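# Unpack folded necktie flat beside basket, block and ball inside

## Task

Remove the folded necktie from the basket and set it down entirely outside the basket on the table. It must stay doubled over, one half lying on the other, and lie straight and flat: not crumpled, twisted, re-folded or standing on an edge. The block and the ball must finish inside the basket, and the basket must rest upright and flat on the table. Finally release everything and move both grippers away.

## Robot and tools

Robot: two arms, left_arm and right_arm. Each has a parallel gripper and stands on a tilted plate fixed to a shared metal frame behind the arms. The plate and that arm's half of the frame count as part of the arm for proximity warnings. left_arm is on the +y side of the scene; image left and right do not follow arm names.

Frames: the scene frame has its origin at table-top height, midway between the nominal bases, with +z up and +x pointing out over the table. Fixed cameras and the table use this frame. Every hand pose, hand target, velocity and wrist-camera pose of an arm is given in that arm's own base frame, not the scene frame. Calibrated bases in the scene frame: left_arm at (+0.016, +0.242, +0.298) m, quat_wxyz (+0.979, -0.172, +0.106, +0.016), up in its frame (-0.213, -0.333, +0.919). right_arm at (-0.007, -0.315, +0.298) m, quat_wxyz (+0.979, +0.168, +0.112, +0.019), up in its frame (-0.213, +0.333, +0.919). Reported hand positions may be off by a few cm, more at long reach.

Gripper axes: fingers extend along the gripper's +z and spread along its y. end_effector_position is the point between the pads, roughly 1 cm short of the tips.

The row: every motion command uses rows of 16 plain numbers covering both arms, even if one arm is idle: left_arm x, y, z, qw, qx, qy, qz, opening, then right_arm the same 8. x, y, z are an absolute goal for end_effector_position in metres; the quaternion (w first) is an absolute goal orientation; both are in that arm's base frame. Opening runs from -1 (closed) to +1 (fully open, 0.094 m). To hold an arm still, resend in every call the same full pose from the last result before it stopped, plus its intended opening. To keep an orientation, repeat the same target quaternion rather than copying a drifted reading. Resend a gripper's current opening to leave it unchanged; 0 is a real command.

execute_actions(actions, cameras): actions is a list of actions; each action is a list of up to 15 rows, one per 1/30 s control step, the last row held to fill 15 steps. An empty list just returns state and images. An action is rejected for both arms if any target lies more than 0.6 m from that gripper's current position along any of its axes; if the first action fails this against the last reported state, or any action is malformed, the whole call is rejected. Results include step readings of end_effector_position.

move(target, speed, blend, opening_speed, blocking, cameras): target is one 16-number row or a list of up to 15 rows (absolute poses, base frames, no 0.6 m check). Grippers travel straight lines from their Hand target, taking the shorter rotation; all paths finish together, at least 0.5 s, capped at 10 s total. speed in m/s, 0.002 to 0.5 (default 0.25), one value or one per target; rotation up to twice that in rad/s. blend in m rounds corners of a list (default 0 stops at each). opening_speed, 0.2 or more per second on the -1..+1 scale, ramps the fingers; use a low value for soft items. Openings in later targets are applied only after arms stop there. blocking=false returns after about 0.5 s while motion continues; a new move then takes over. Paths do not avoid obstacles or the other arm; faster moves lag, overshoot and strike harder, and aiming far past a contact pushes harder. Avoid paths near an arm's own base, which can flip its shoulder. The extra "move:" line reports the ending (done, off_target, moving, held, fault) and limits (paced = clipped pose, held = steps withheld). done means within 10 mm and 2 degrees; neither done nor off_target proves contact or its absence.

wait(seconds 0 to 10, cameras): lets the scene run with last commands held; returns early if a running move ends. stop(cameras): brakes a running move. zoom_image(camera, region): region [x0, y0, x1, y1] pixels of that camera's latest image, at most 504 by 504, camera one of cam_high, cam_low, cam_roll_left, cam_roll_right, cam_left_wrist, cam_right_wrist. Images: cam_high, cam_low, cam_roll_left, cam_roll_right 896x504; wrist cameras 672x504. cameras argument: omitted, null or ["all"] gives all, [] none; an unknown name invalidates the call. finished_scene(scene): ends the current scene irreversibly, given its number; the goal must hold without the robot.

Controller: each step the command is clipped to 100 mm and 20 degrees from the measured pose, so one action may fall short; Hand target shows where the arm is actually heading. Friction and weight can leave a free gripper a cm or more off. The clearance check may hold commands that bring an arm near the other arm, but not gripper-to-gripper contact.

Readings: grip_measured uses the opening scale; empty it reads up to about 1.6 mm wide; on a hard part it can read about 3 mm (0.064) under the part's width. Fingers press at full force (about 50 to 64 N per pad) from roughly 0.05 below first-touch reading. Release by commanding well above grip_measured. grip_effort_nm is motor effort (negative closes), not pad force. Joint torques include arm weight, with offsets and noise; entries 1 to 3 wrap at ±28 N m. Joint velocities "within noise" means at rest.

Avoid: dropping things or releasing moving parts, knocking anything off the table, tipping the basket, hard hits or squeezes between the arms, and long stretched or straining poses that heat motors (MOTOR HOT at 75 °C; at 90 °C the arm folds and idles). Occasional external tugs may disturb held items.

Each tool is called after "Emit:" by a JSON object that holds its "op" and its "data", one argument or row to a line.

## Session

Emit:
{"op": "execute_actions", "data": {
  "actions": []
}}

Scene clock: 0.00 s.
left_arm: end_effector_position=(+0.1483, +0.1616, +0.1496) grip_measured=+1.000 grip_effort_nm=n/a end_effector_quat_wxyz=(+0.231, -0.343, +0.887, +0.204) | right_arm: end_effector_position=(+0.1487, +0.0615, -0.1693) grip_measured=+1.000 grip_effort_nm=n/a end_effector_quat_wxyz=(+0.115, -0.013, +0.979, -0.166)
Joint positions: left_arm=[0.595 0.798 0.74 -0.945 -0.283 -0.06 0.094] | right_arm=[0.828 2.304 0.374 0.27 0.397 0.82 0.094]
Joint velocities: within noise
Joint torques (N m): no reading
Motor temperatures (°C): left_arm=[29 32 27 28 30 29 29] | right_arm=[32 31 33 29 29 29 30]
Heat: left arm: 32 °C; right arm: 33 °C.
Hand target: left_arm +0.1483, +0.1617, +0.1522; +0.235, -0.343, +0.886, +0.205 | right_arm +0.1478, +0.0600, -0.1693; +0.114, -0.014, +0.979, -0.169
Tool commands: left_gripper/opening=+1.0 right_gripper/opening=+1.0

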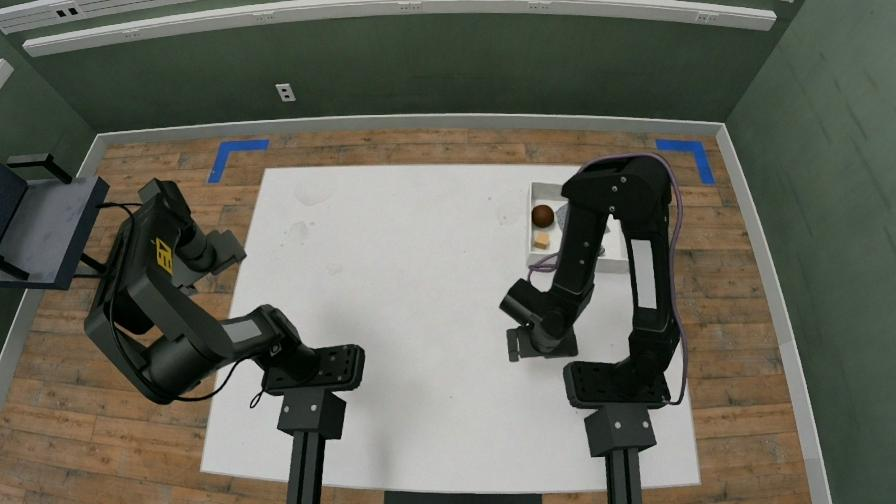

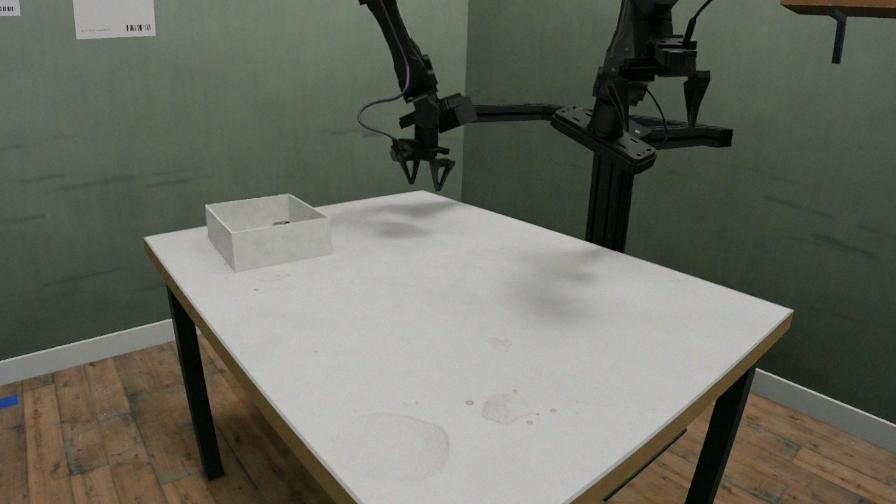

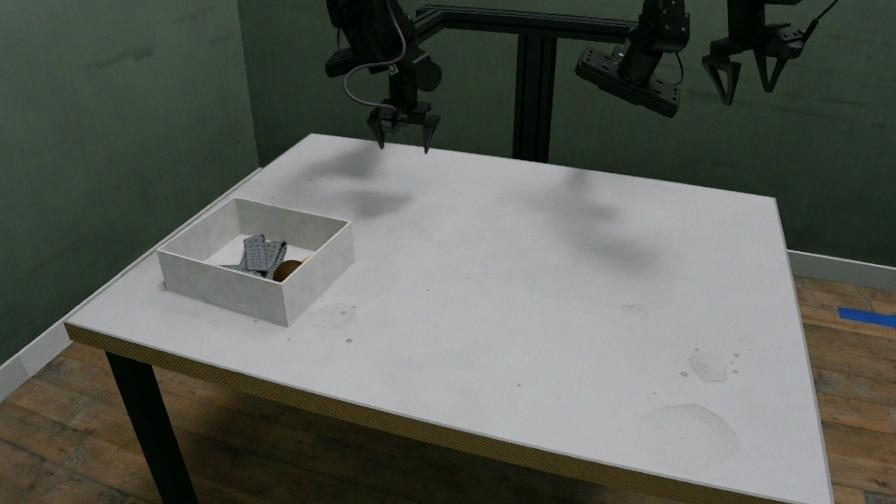

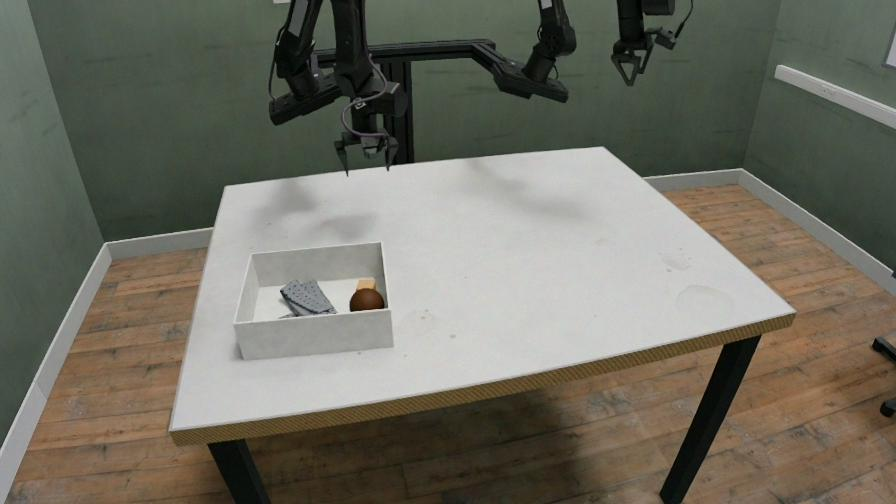

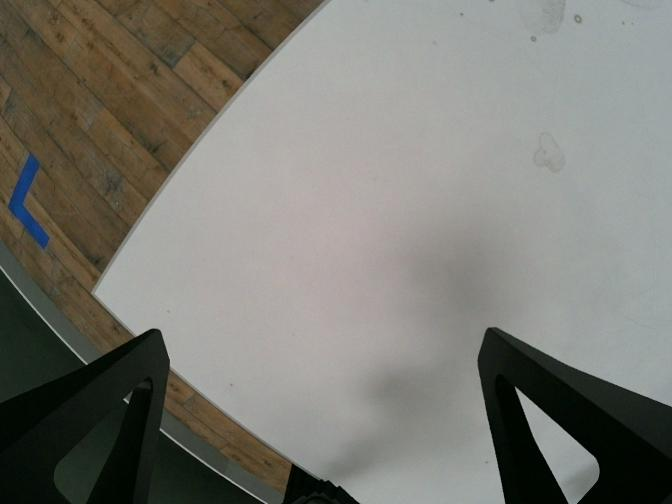

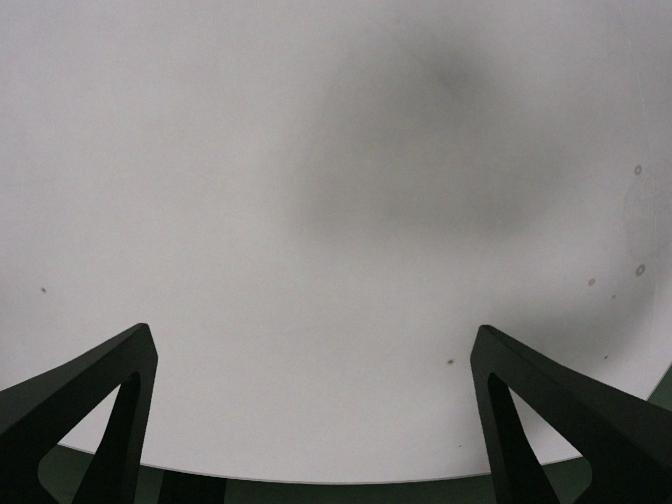

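Emit:
{"op": "move", "data": {
  "target": [0.1483,0.1616,0.1522,0.235,-0.343,0.886,0.205,0.5,0.3593,0.0291,0.0749,0.112,0.019,0.979,-0.168,1],
  "cameras": ["cam_right_wrist","cam_high","cam_roll_right","cam_roll_left"]
}}

Emit:
{"op": "zoom_image", "data": {
  "camera": "cam_right_wrist",
  "region": [100, 0, 500, 400]
}}

Emit:
{"op": "zoom_image", "data": {
  "camera": "cam_roll_right",
  "region": [220, 220, 420, 370]
}}

Emit:
{"op": "zoom_image", "data": {
  "camera": "cam_roll_left",
  "region": [140, 180, 380, 340]
}}

Scene clock: 10.87 s.
left_arm: end_effector_position=(+0.1483, +0.1616, +0.1496) grip_measured=+0.503 grip_effort_nm=-0.164 end_effector_quat_wxyz=(+0.231, -0.343, +0.887, +0.204) | right_arm: end_effector_position=(+0.3617, +0.0297, +0.0800) grip_measured=+1.000 grip_effort_nm=-0.022 end_effector_quat_wxyz=(+0.129, +0.024, +0.977, -0.167)
Joint positions: left_arm=[0.595 0.798 0.74 -0.945 -0.283 -0.06 0.071] | right_arm=[0.27 1.783 1.282 -0.91 0.397 0.287 0.094]
Joint velocities: within noise
Joint torques (N m): left_arm=[-0.16 -3.47 7.2 0.7 -0.11 0.02] | right_arm=[2.84 -6.27 7.97 0.38 -0.1 -0.06]
Motor temperatures (°C): left_arm=[29 32 28 29 30 29 29] | right_arm=[32 31 33 29 29 29 30]
Heat: left arm: 32 °C; right arm: 33 °C.
Hand target: left_arm +0.1483, +0.1616, +0.1522; +0.235, -0.343, +0.886, +0.205 | right_arm +0.3592, +0.0290, +0.0750; +0.112, +0.019, +0.979, -0.168
Off the commanded pose: left_arm 0.003 m, 0 deg | right_arm 0.006 m, 2 deg.
move: done
Images, in order (width x height): cam_high 896x504, cam_roll_left 896x504, cam_roll_right 896x504, cam_right_wrist 672x504.

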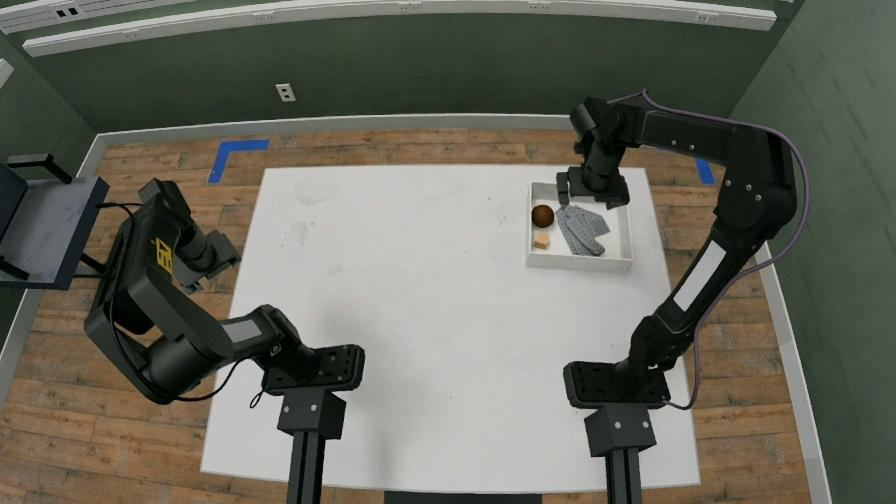

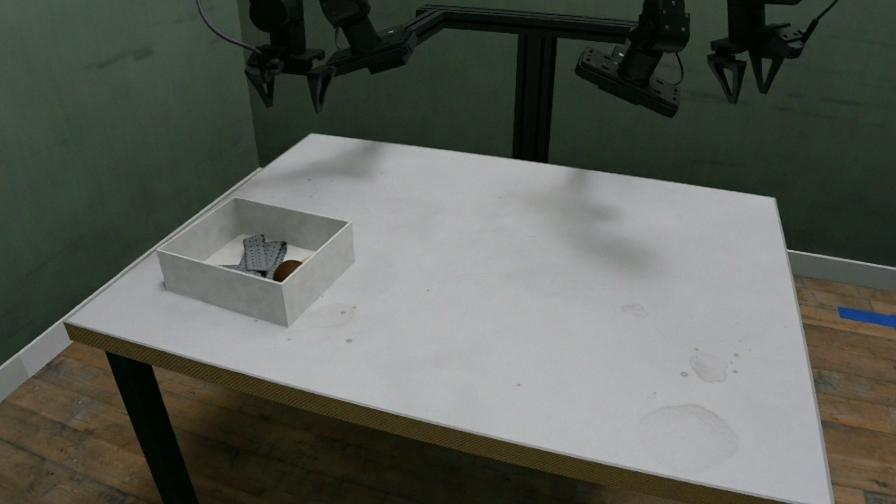

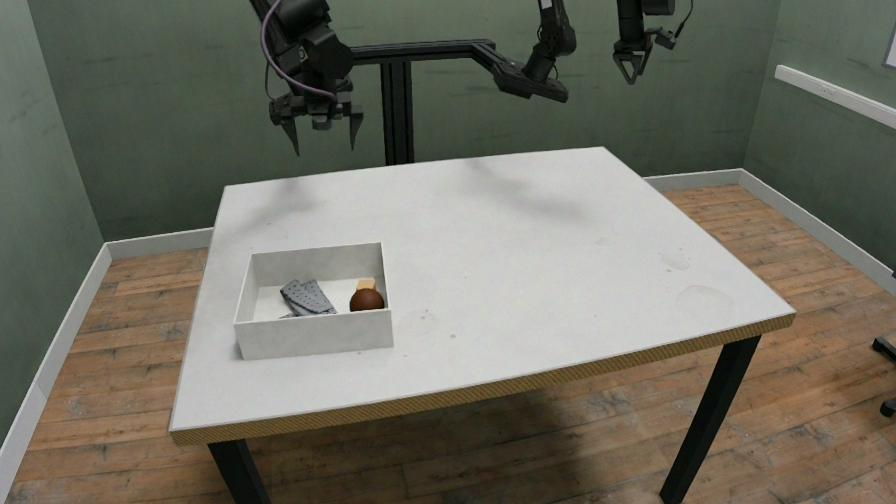

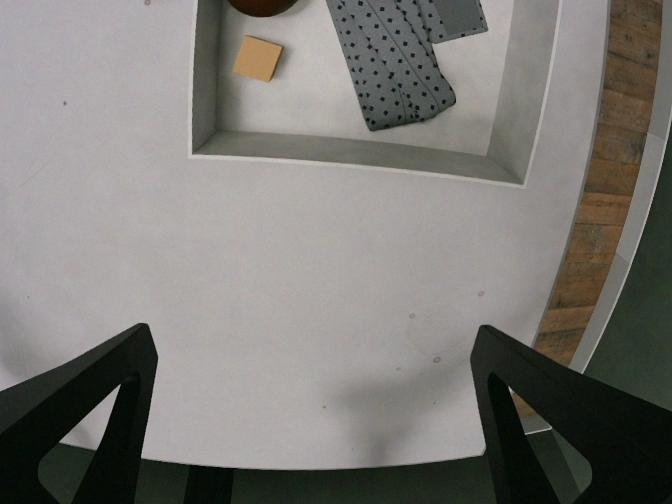

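Scaled by 1.260 from the camera's 672x504 image, which has a finer 960x720 frame.

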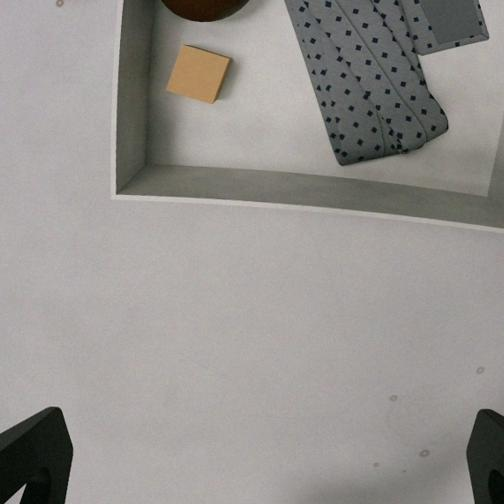

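Scaled by 2.520.

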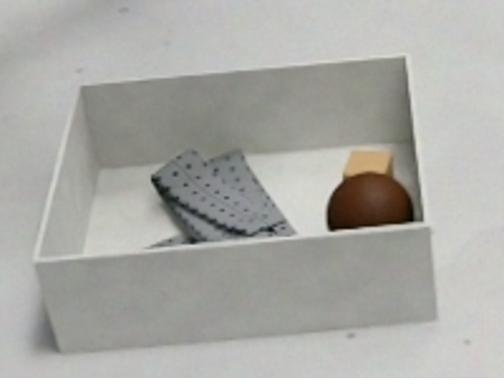

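Scaled by 2.100.

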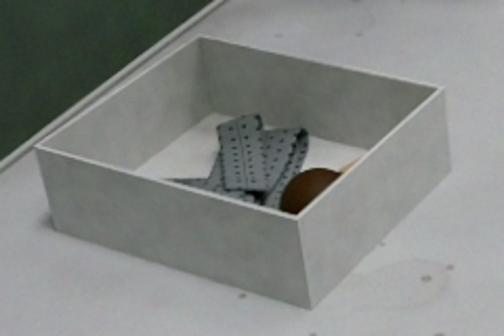

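Emit:
{"op": "move", "data": {
  "target": [0.1483,0.1616,0.1522,0.235,-0.343,0.886,0.205,0.5,0.4306,0.0345,0.1222,0.112,0.019,0.979,-0.168,1],
  "cameras": ["cam_right_wrist","cam_high"]
}}

Emit:
{"op": "zoom_image", "data": {
  "camera": "cam_right_wrist",
  "region": [200, 0, 604, 303]
}}

Emit:
{"op": "zoom_image", "data": {
  "camera": "cam_high",
  "region": [510, 170, 650, 280]
}}

Scene clock: 20.43 s.
left_arm: end_effector_position=(+0.1483, +0.1616, +0.1496) grip_measured=+0.503 grip_effort_nm=-0.159 end_effector_quat_wxyz=(+0.231, -0.343, +0.887, +0.204) | right_arm: end_effector_position=(+0.4306, +0.0357, +0.1285) grip_measured=+1.000 grip_effort_nm=-0.027 end_effector_quat_wxyz=(+0.128, +0.022, +0.977, -0.168)
Joint positions: left_arm=[0.595 0.798 0.74 -0.945 -0.283 -0.06 0.071] | right_arm=[0.239 2.021 1.795 -1.174 0.392 0.251 0.094]
Joint velocities: within noise
Joint torques (N m): left_arm=[-0.18 -3.56 7.15 0.71 -0.11 0.01] | right_arm=[3.44 -8.01 9.26 0.38 -0.11 -0.06]
Motor temperatures (°C): left_arm=[29 33 28 29 30 29 29] | right_arm=[32 32 34 29 29 29 30]
Heat: left arm: 33 °C; right arm: 34 °C.
Hand target: left_arm +0.1483, +0.1616, +0.1522; +0.235, -0.343, +0.886, +0.205 | right_arm +0.4305, +0.0345, +0.1223; +0.113, +0.019, +0.979, -0.168
Off the commanded pose: left_arm 0.003 m, 0 deg | right_arm 0.006 m, 2 deg.
move: done
Images, in order (width x height): cam_high 896x504, cam_right_wrist 672x504.

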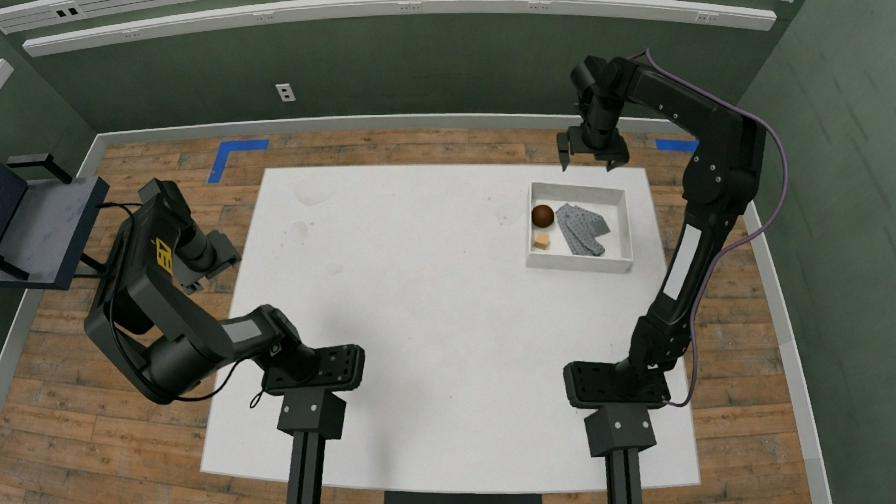

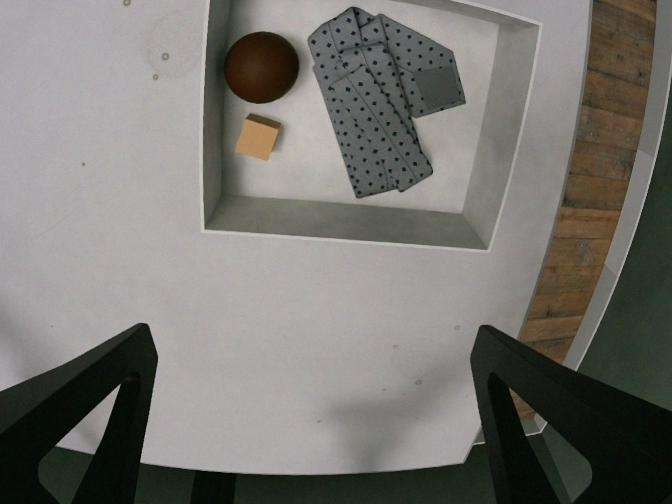

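Scaled by 1.248 from the camera's 672x504 image, which has a finer 960x720 frame.

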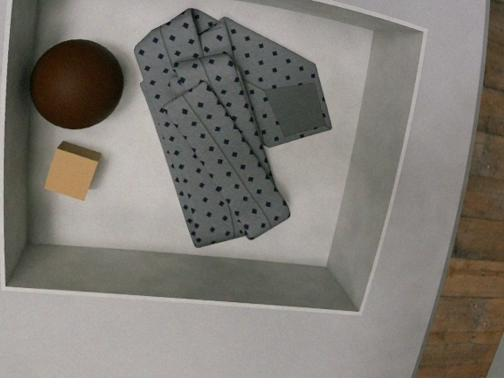

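Scaled by 3.600.

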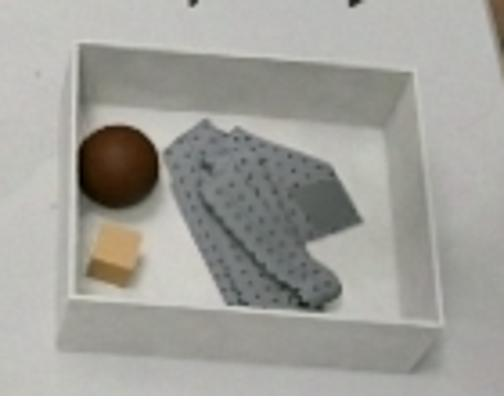

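Emit:
{"op": "move", "data": {
  "target": [0.1483,0.1616,0.1522,0.235,-0.343,0.886,0.205,0.5,0.4760,-0.0017,0.0587,0.112,0.019,0.979,-0.168,1],
  "cameras": ["cam_right_wrist"]
}}

Emit:
{"op": "zoom_image", "data": {
  "camera": "cam_right_wrist",
  "region": [200, 0, 600, 300]
}}

Scene clock: 27.33 s.
left_arm: end_effector_position=(+0.1483, +0.1616, +0.1496) grip_measured=+0.503 grip_effort_nm=-0.164 end_effector_quat_wxyz=(+0.231, -0.343, +0.887, +0.204) | right_arm: end_effector_position=(+0.4667, -0.0050, +0.0619) grip_measured=+1.000 grip_effort_nm=-0.022 end_effector_quat_wxyz=(+0.104, +0.022, +0.979, -0.174)
Joint positions: left_arm=[0.595 0.798 0.74 -0.945 -0.283 -0.06 0.071] | right_arm=[0.128 2.198 1.808 -1.019 0.377 0.142 0.094]
Joint velocities: within noise
Joint torques (N m): left_arm=[-0.13 -3.54 7.17 0.7 -0.11 0.01] | right_arm=[4.21 -9.66 8.87 0.67 -0.1 -0.08]
Motor temperatures (°C): left_arm=[29 33 28 29 30 29 29] | right_arm=[32 32 34 29 29 29 30]
Heat: left arm: 33 °C; right arm: 34 °C.
Hand target: left_arm +0.1483, +0.1616, +0.1522; +0.235, -0.343, +0.886, +0.205 | right_arm +0.4757, -0.0018, +0.0588; +0.112, +0.019, +0.979, -0.168
Off the commanded pose: left_arm 0.003 m, 0 deg | right_arm 0.010 m, 1 deg.
move: done
Images, in order (width x height): cam_right_wrist 672x504.

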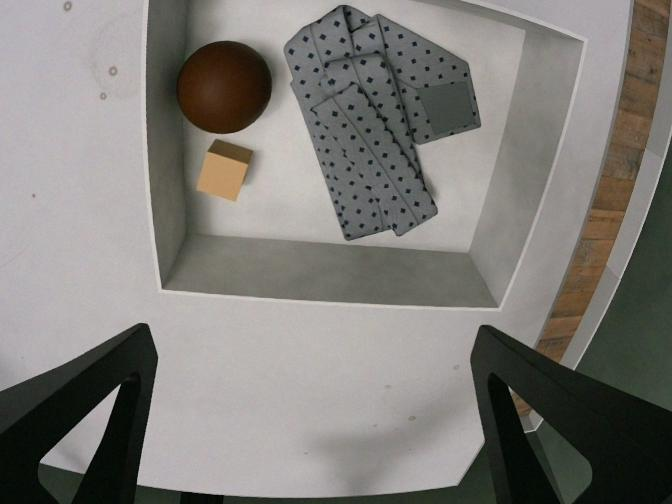

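Scaled by 1.260 from the camera's 672x504 image, which has a finer 960x720 frame.

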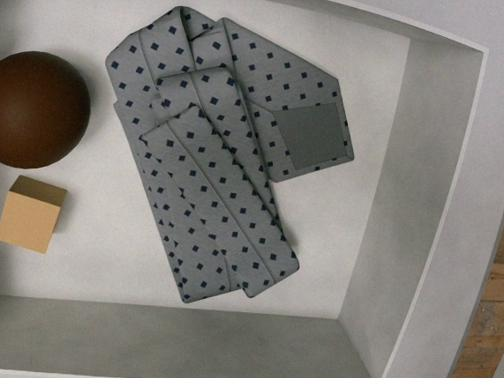

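Emit:
{"op": "move", "data": {
  "target": [0.1483,0.1616,0.1522,0.235,-0.343,0.886,0.205,0.5,0.5070,-0.0350,-0.0309,0.0647,-0.2350,0.9505,-0.1913,0.1],
  "cameras": ["cam_right_wrist","cam_high","cam_roll_right","cam_roll_left"]
}}

Emit:
{"op": "zoom_image", "data": {
  "camera": "cam_right_wrist",
  "region": [150, 100, 500, 400]
}}

Scene clock: 92.37 s.
left_arm: end_effector_position=(+0.1483, +0.1616, +0.1496) grip_measured=+0.503 grip_effort_nm=-0.159 end_effector_quat_wxyz=(+0.231, -0.343, +0.887, +0.204) | right_arm: end_effector_position=(+0.5031, -0.0342, -0.0201) grip_measured=+0.102 grip_effort_nm=-0.129 end_effector_quat_wxyz=(+0.064, -0.233, +0.950, -0.197)
Joint positions: left_arm=[0.595 0.798 0.74 -0.945 -0.283 -0.06 0.071] | right_arm=[0.057 2.397 1.808 -0.773 0.365 -0.464 0.052]
Joint velocities: within noise
Joint torques (N m): left_arm=[-0.13 -3.55 7.15 0.7 -0.11 0.01] | right_arm=[3.92 -9.81 7.28 0.7 -0.14 -0.07]
Motor temperatures (°C): left_arm=[29 32 28 29 30 29 29] | right_arm=[32 34 36 29 29 29 30]
Heat: left arm: 32 °C; right arm: 36 °C.
Hand target: left_arm +0.1483, +0.1616, +0.1522; +0.235, -0.343, +0.886, +0.205 | right_arm +0.5066, -0.0351, -0.0308; +0.065, -0.235, +0.951, -0.191
Off the commanded pose: left_arm 0.003 m, 0 deg | right_arm 0.011 m, 1 deg.
move: off_target (right_arm)
Images, in order (width x height): cam_high 896x504, cam_roll_left 896x504, cam_roll_right 896x504, cam_right_wrist 672x504.

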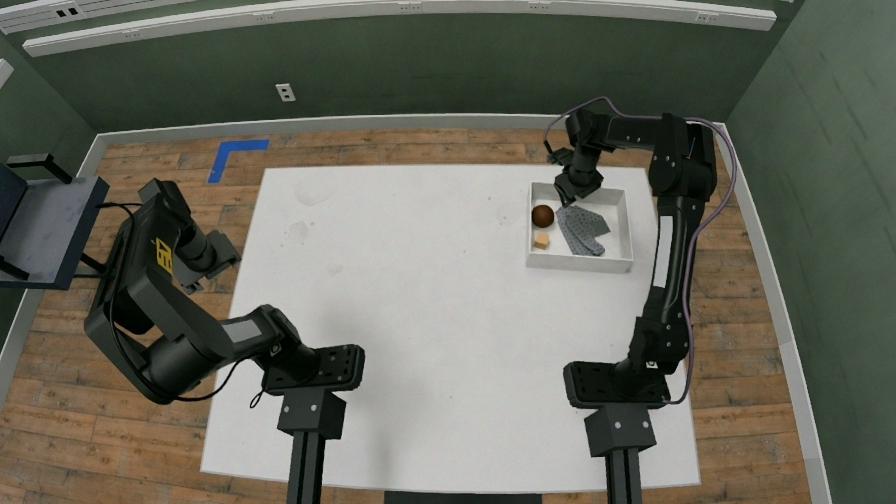

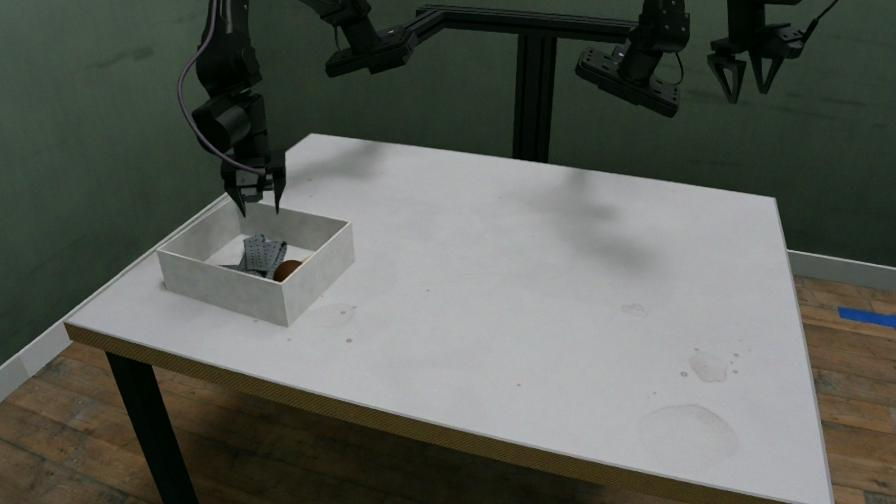

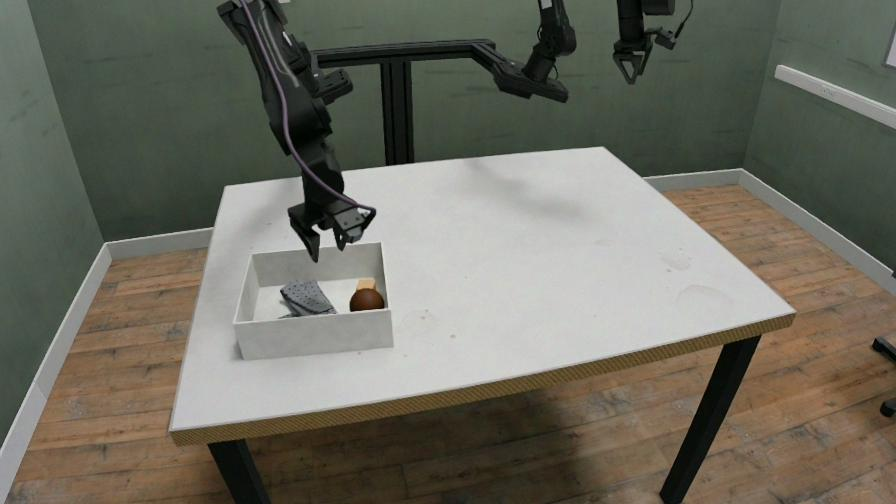

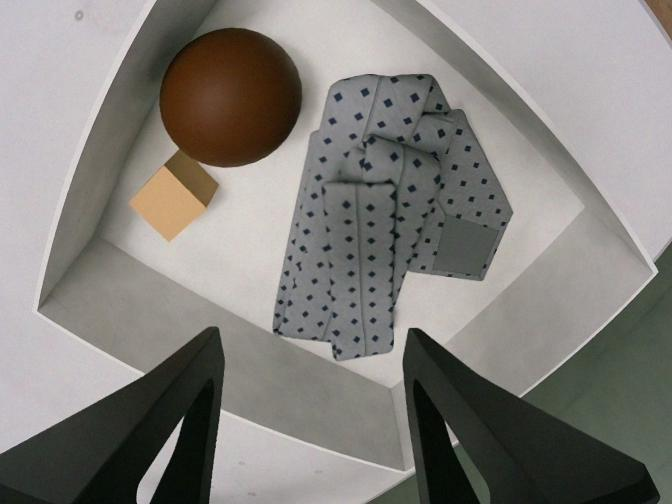

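Scaled by 1.440 from the camera's 672x504 image, which has a finer 960x720 frame.

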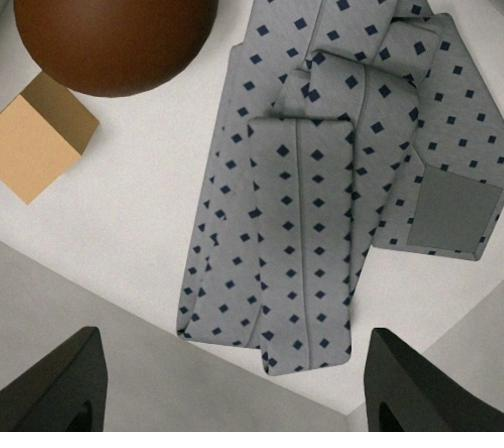

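Emit:
{"op": "move", "data": {
  "target": [0.1483,0.1616,0.1522,0.235,-0.343,0.886,0.205,0.5,0.5265,-0.0866,-0.1056,0.0647,-0.2350,0.9505,-0.1913,0.1],
  "cameras": ["cam_right_wrist","cam_high","cam_roll_right","cam_roll_left"],
  "speed": 0.1
}}

Emit:
{"op": "zoom_image", "data": {
  "camera": "cam_right_wrist",
  "region": [150, 100, 500, 400]
}}

Emit:
{"op": "zoom_image", "data": {
  "camera": "cam_roll_right",
  "region": [220, 220, 420, 370]
}}

Scene clock: 108.70 s.
left_arm: end_effector_position=(+0.1483, +0.1616, +0.1496) grip_measured=+0.503 grip_effort_nm=-0.159 end_effector_quat_wxyz=(+0.231, -0.343, +0.887, +0.204) | right_arm: end_effector_position=(+0.5224, -0.0865, -0.0942) grip_measured=+0.102 grip_effort_nm=-0.139 end_effector_quat_wxyz=(+0.062, -0.232, +0.950, -0.197)
Joint positions: left_arm=[0.595 0.798 0.74 -0.945 -0.283 -0.06 0.071] | right_arm=[-0.053 2.599 1.872 -0.6 0.341 -0.575 0.052]
Joint velocities: within noise
Joint torques (N m): left_arm=[-0.16 -3.54 7.21 0.7 -0.1 0.01] | right_arm=[4.03 -9.84 7.41 0.69 -0.15 -0.06]
Motor temperatures (°C): left_arm=[29 32 28 29 29 29 29] | right_arm=[32 35 35 30 29 29 30]
Heat: left arm: 32 °C; right arm: 35 °C.
Hand target: left_arm +0.1483, +0.1616, +0.1522; +0.235, -0.343, +0.886, +0.205 | right_arm +0.5260, -0.0866, -0.1053; +0.065, -0.235, +0.951, -0.191
Off the commanded pose: left_arm 0.003 m, 0 deg | right_arm 0.012 m, 1 deg.
move: off_target (right_arm)
Images, in order (width x height): cam_high 896x504, cam_roll_left 896x504, cam_roll_right 896x504, cam_right_wrist 672x504.

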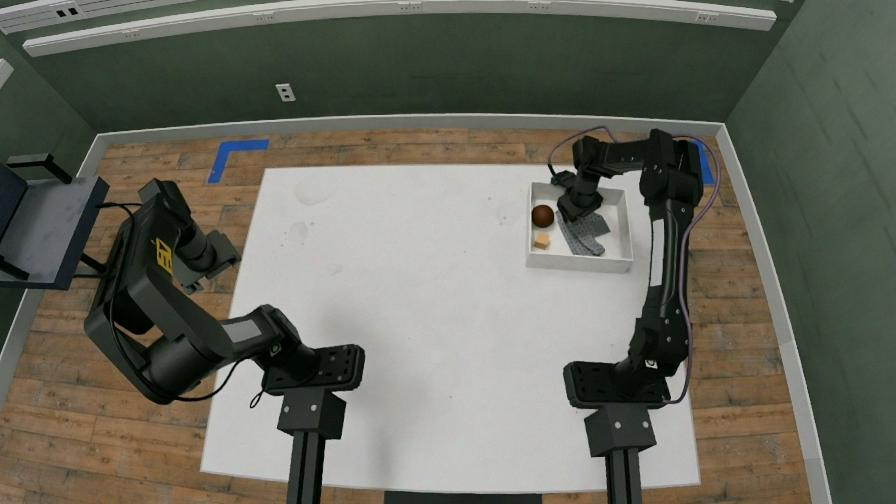

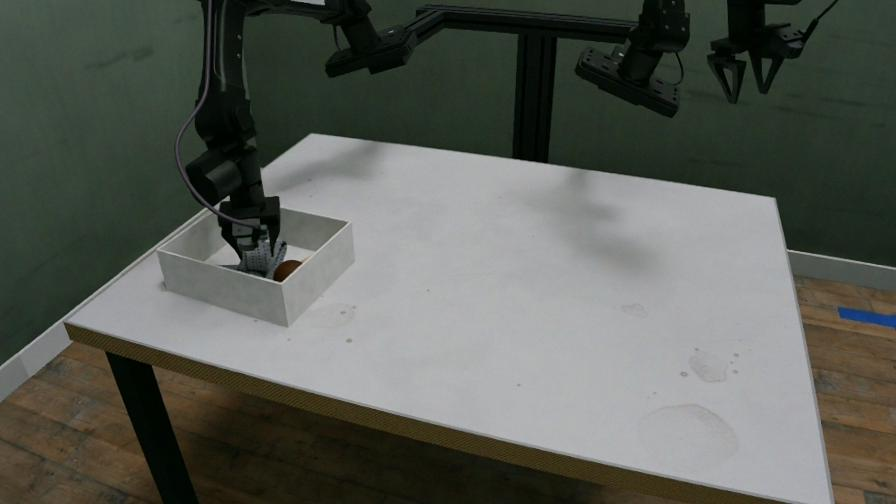

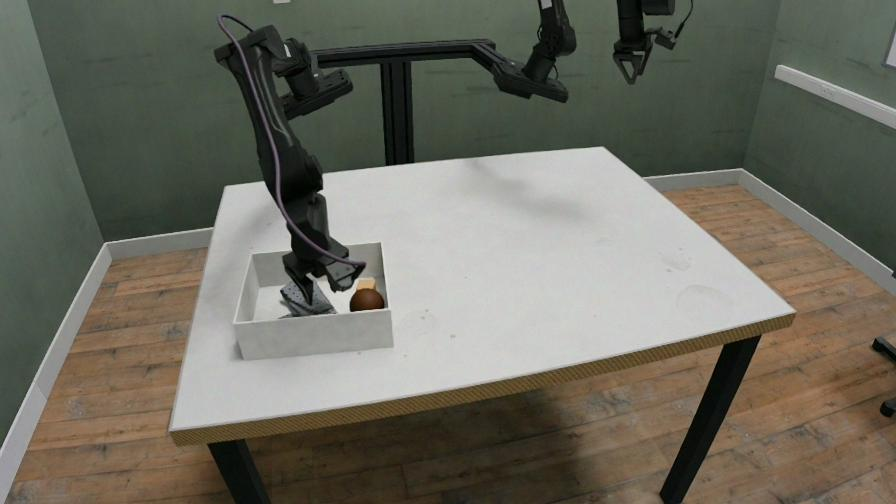

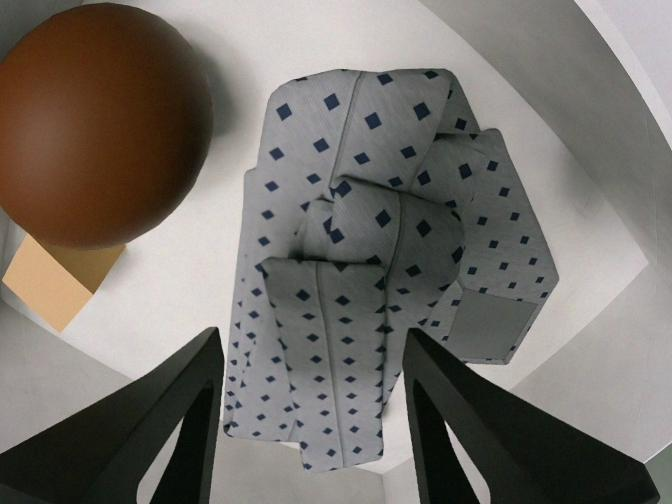

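Scaled by 1.440 from the camera's 672x504 image, which has a finer 960x720 frame.

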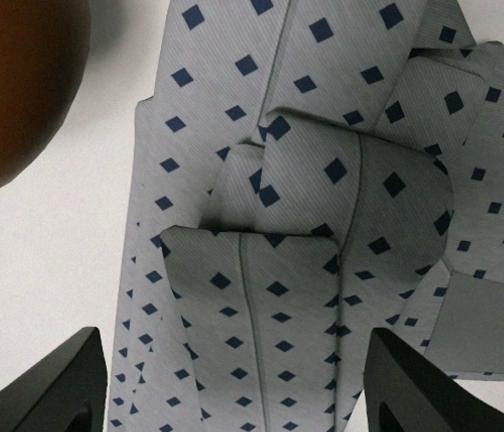

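Scaled by 2.520.

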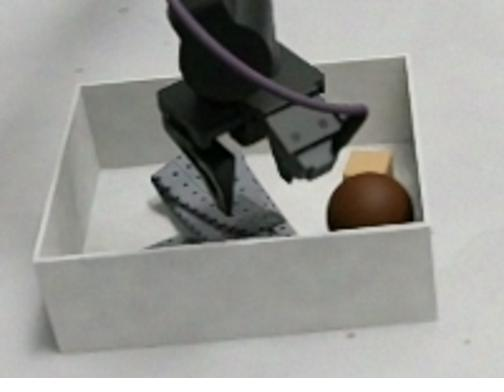

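Emit:
{"op": "move", "data": {
  "target": [0.1483,0.1616,0.1522,0.235,-0.343,0.886,0.205,0.5,0.5249,-0.1030,-0.1328,0.0647,-0.2350,0.9505,-0.1913,0.1],
  "cameras": ["cam_right_wrist","cam_roll_right","cam_roll_left"],
  "speed": 0.08
}}

Emit:
{"op": "zoom_image", "data": {
  "camera": "cam_roll_left",
  "region": [160, 180, 360, 320]
}}

Emit:
{"op": "zoom_image", "data": {
  "camera": "cam_roll_right",
  "region": [220, 220, 420, 370]
}}

Scene clock: 124.43 s.
left_arm: end_effector_position=(+0.1483, +0.1616, +0.1496) grip_measured=+0.503 grip_effort_nm=-0.159 end_effector_quat_wxyz=(+0.231, -0.343, +0.887, +0.204) | right_arm: end_effector_position=(+0.5228, -0.1028, -0.1190) grip_measured=+0.102 grip_effort_nm=-0.129 end_effector_quat_wxyz=(+0.063, -0.232, +0.950, -0.198)
Joint positions: left_arm=[0.595 0.798 0.74 -0.945 -0.283 -0.06 0.071] | right_arm=[-0.086 2.655 1.872 -0.531 0.334 -0.608 0.052]
Joint velocities: within noise
Joint torques (N m): left_arm=[-0.13 -3.56 7.2 0.69 -0.1 0.02] | right_arm=[3.89 -9.69 6.46 0.74 -0.16 -0.09]
Motor temperatures (°C): left_arm=[29 32 28 29 29 29 29] | right_arm=[32 36 35 30 29 29 30]
Heat: left arm: 32 °C; right arm: 36 °C.
Hand target: left_arm +0.1483, +0.1616, +0.1522; +0.235, -0.343, +0.886, +0.205 | right_arm +0.5243, -0.1030, -0.1325; +0.065, -0.235, +0.951, -0.191
Off the commanded pose: left_arm 0.003 m, 0 deg | right_arm 0.014 m, 1 deg.
move: off_target (right_arm)
Images, in order (width x height): cam_roll_left 896x504, cam_roll_right 896x504, cam_right_wrist 672x504.

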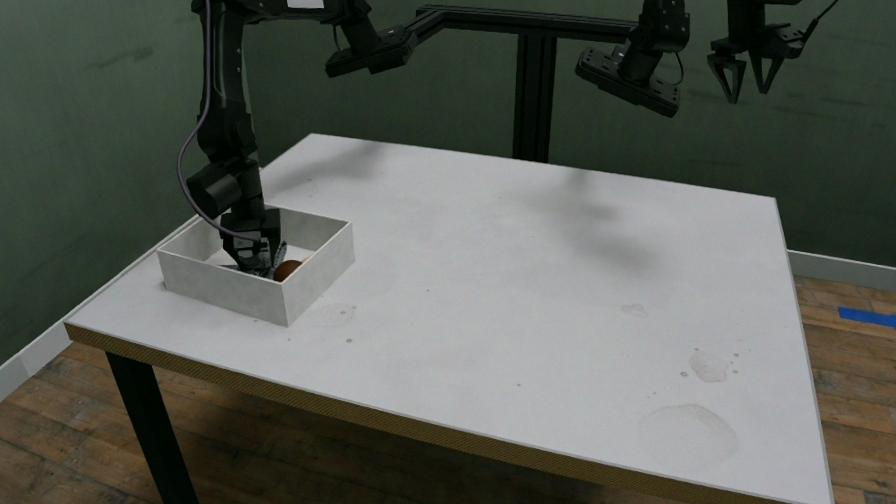

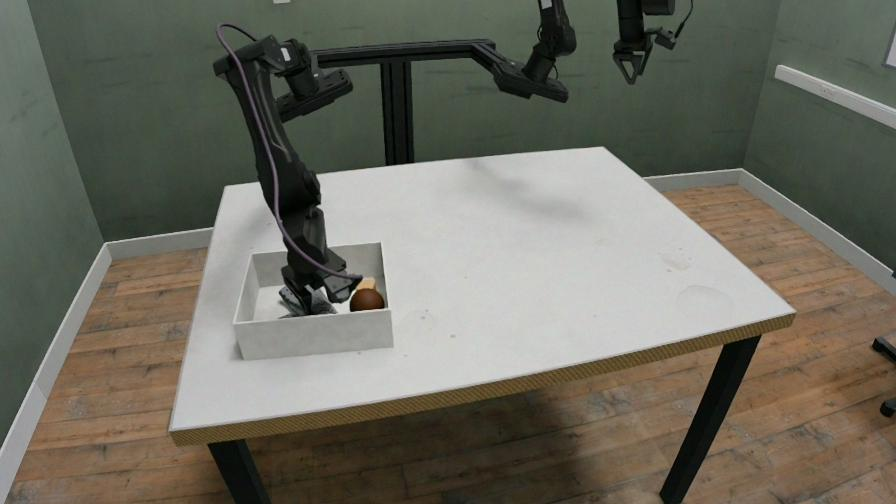

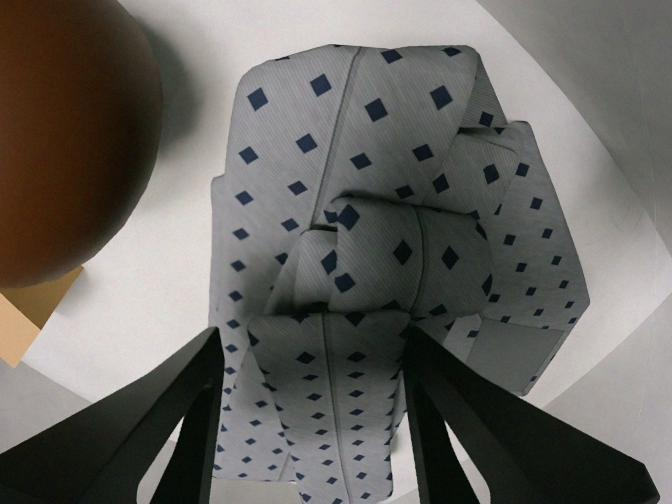

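Scaled by 2.520.

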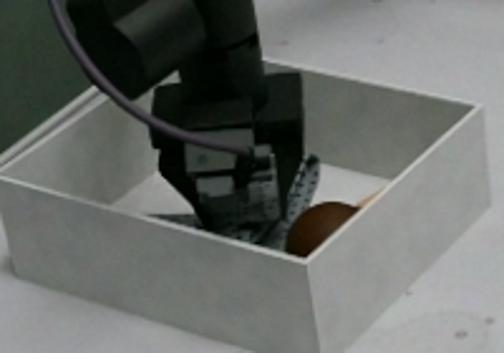

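Scaled by 2.520.

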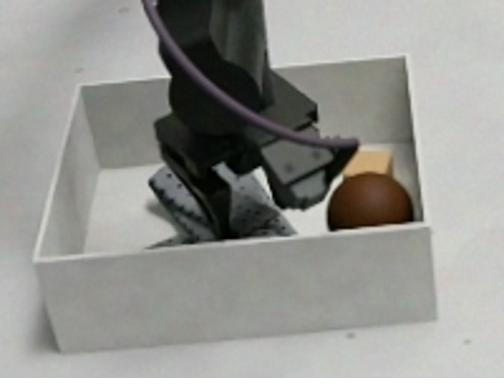

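Emit:
{"op": "move", "data": {
  "target": [0.1483,0.1616,0.1522,0.235,-0.343,0.886,0.205,0.5,0.5249,-0.1030,-0.1328,0.0647,-0.2350,0.9505,-0.1913,-1],
  "cameras": ["cam_right_wrist","cam_roll_right","cam_roll_left"],
  "opening_speed": 0.8
}}

Emit:
{"op": "zoom_image", "data": {
  "camera": "cam_right_wrist",
  "region": [150, 150, 500, 450]
}}

Scene clock: 151.53 s.
left_arm: end_effector_position=(+0.1483, +0.1616, +0.1496) grip_measured=+0.503 grip_effort_nm=-0.159 end_effector_quat_wxyz=(+0.231, -0.343, +0.887, +0.204) | right_arm: end_effector_position=(+0.5246, -0.1014, -0.1191) grip_measured=-0.901 grip_effort_nm=-0.994 end_effector_quat_wxyz=(+0.067, -0.233, +0.950, -0.195)
Joint positions: left_arm=[0.595 0.798 0.74 -0.945 -0.283 -0.06 0.071] | right_arm=[-0.086 2.655 1.872 -0.525 0.325 -0.61 0.005]
Joint velocities: within noise
Joint torques (N m): left_arm=[-0.13 -3.55 7.17 0.69 -0.1 0.01] | right_arm=[3.89 -9.68 6.52 0.7 -0.07 -0.06]
Motor temperatures (°C): left_arm=[29 32 28 29 29 29 29] | right_arm=[32 36 35 30 29 29 30]
Heat: left arm: 32 °C; right arm: 36 °C.
Hand target: left_arm +0.1483, +0.1616, +0.1522; +0.235, -0.343, +0.886, +0.205 | right_arm +0.5243, -0.1030, -0.1325; +0.065, -0.235, +0.951, -0.191
Off the commanded pose: left_arm 0.003 m, 0 deg | right_arm 0.014 m, 1 deg.
move: off_target (right_arm)
Images, in order (width x height): cam_roll_left 896x504, cam_roll_right 896x504, cam_right_wrist 672x504.

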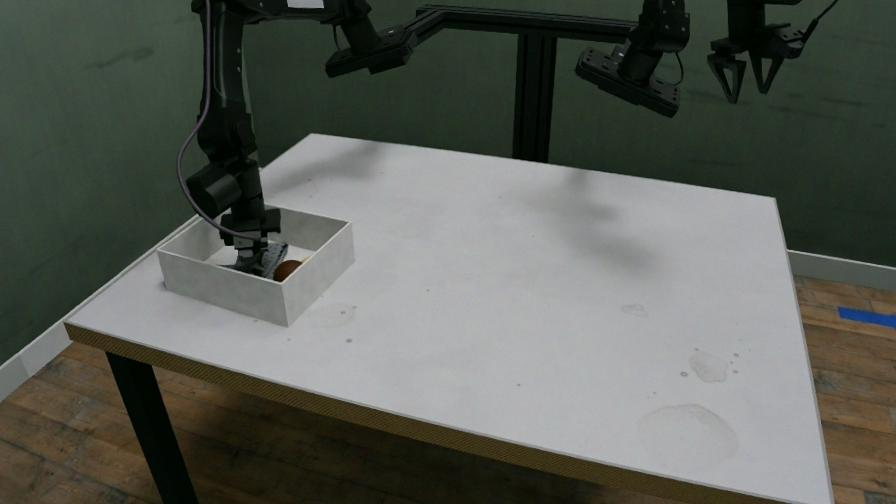

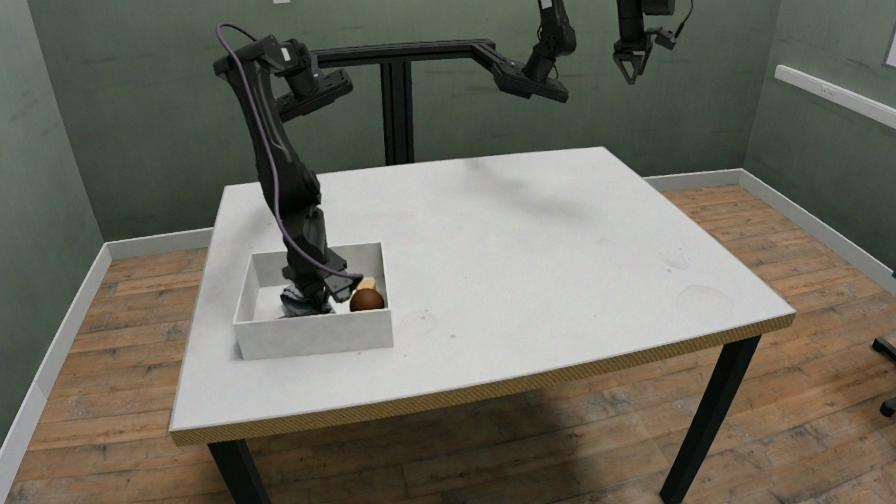

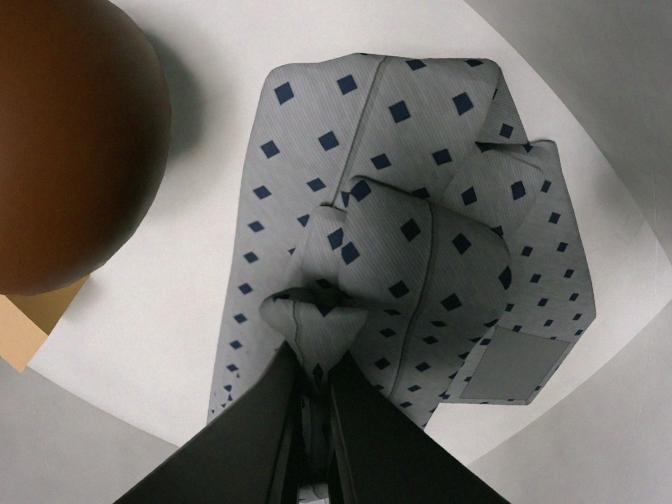

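Scaled by 1.440 from the camera's 672x504 image, which has a finer 960x720 frame.

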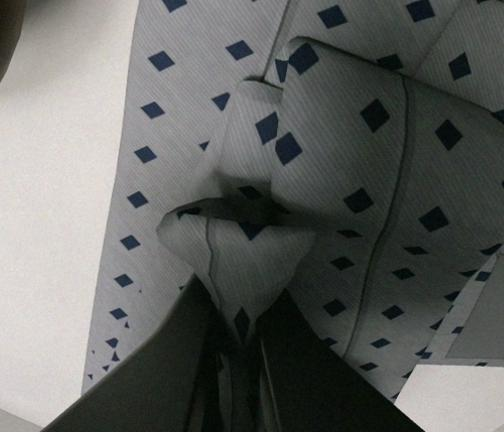

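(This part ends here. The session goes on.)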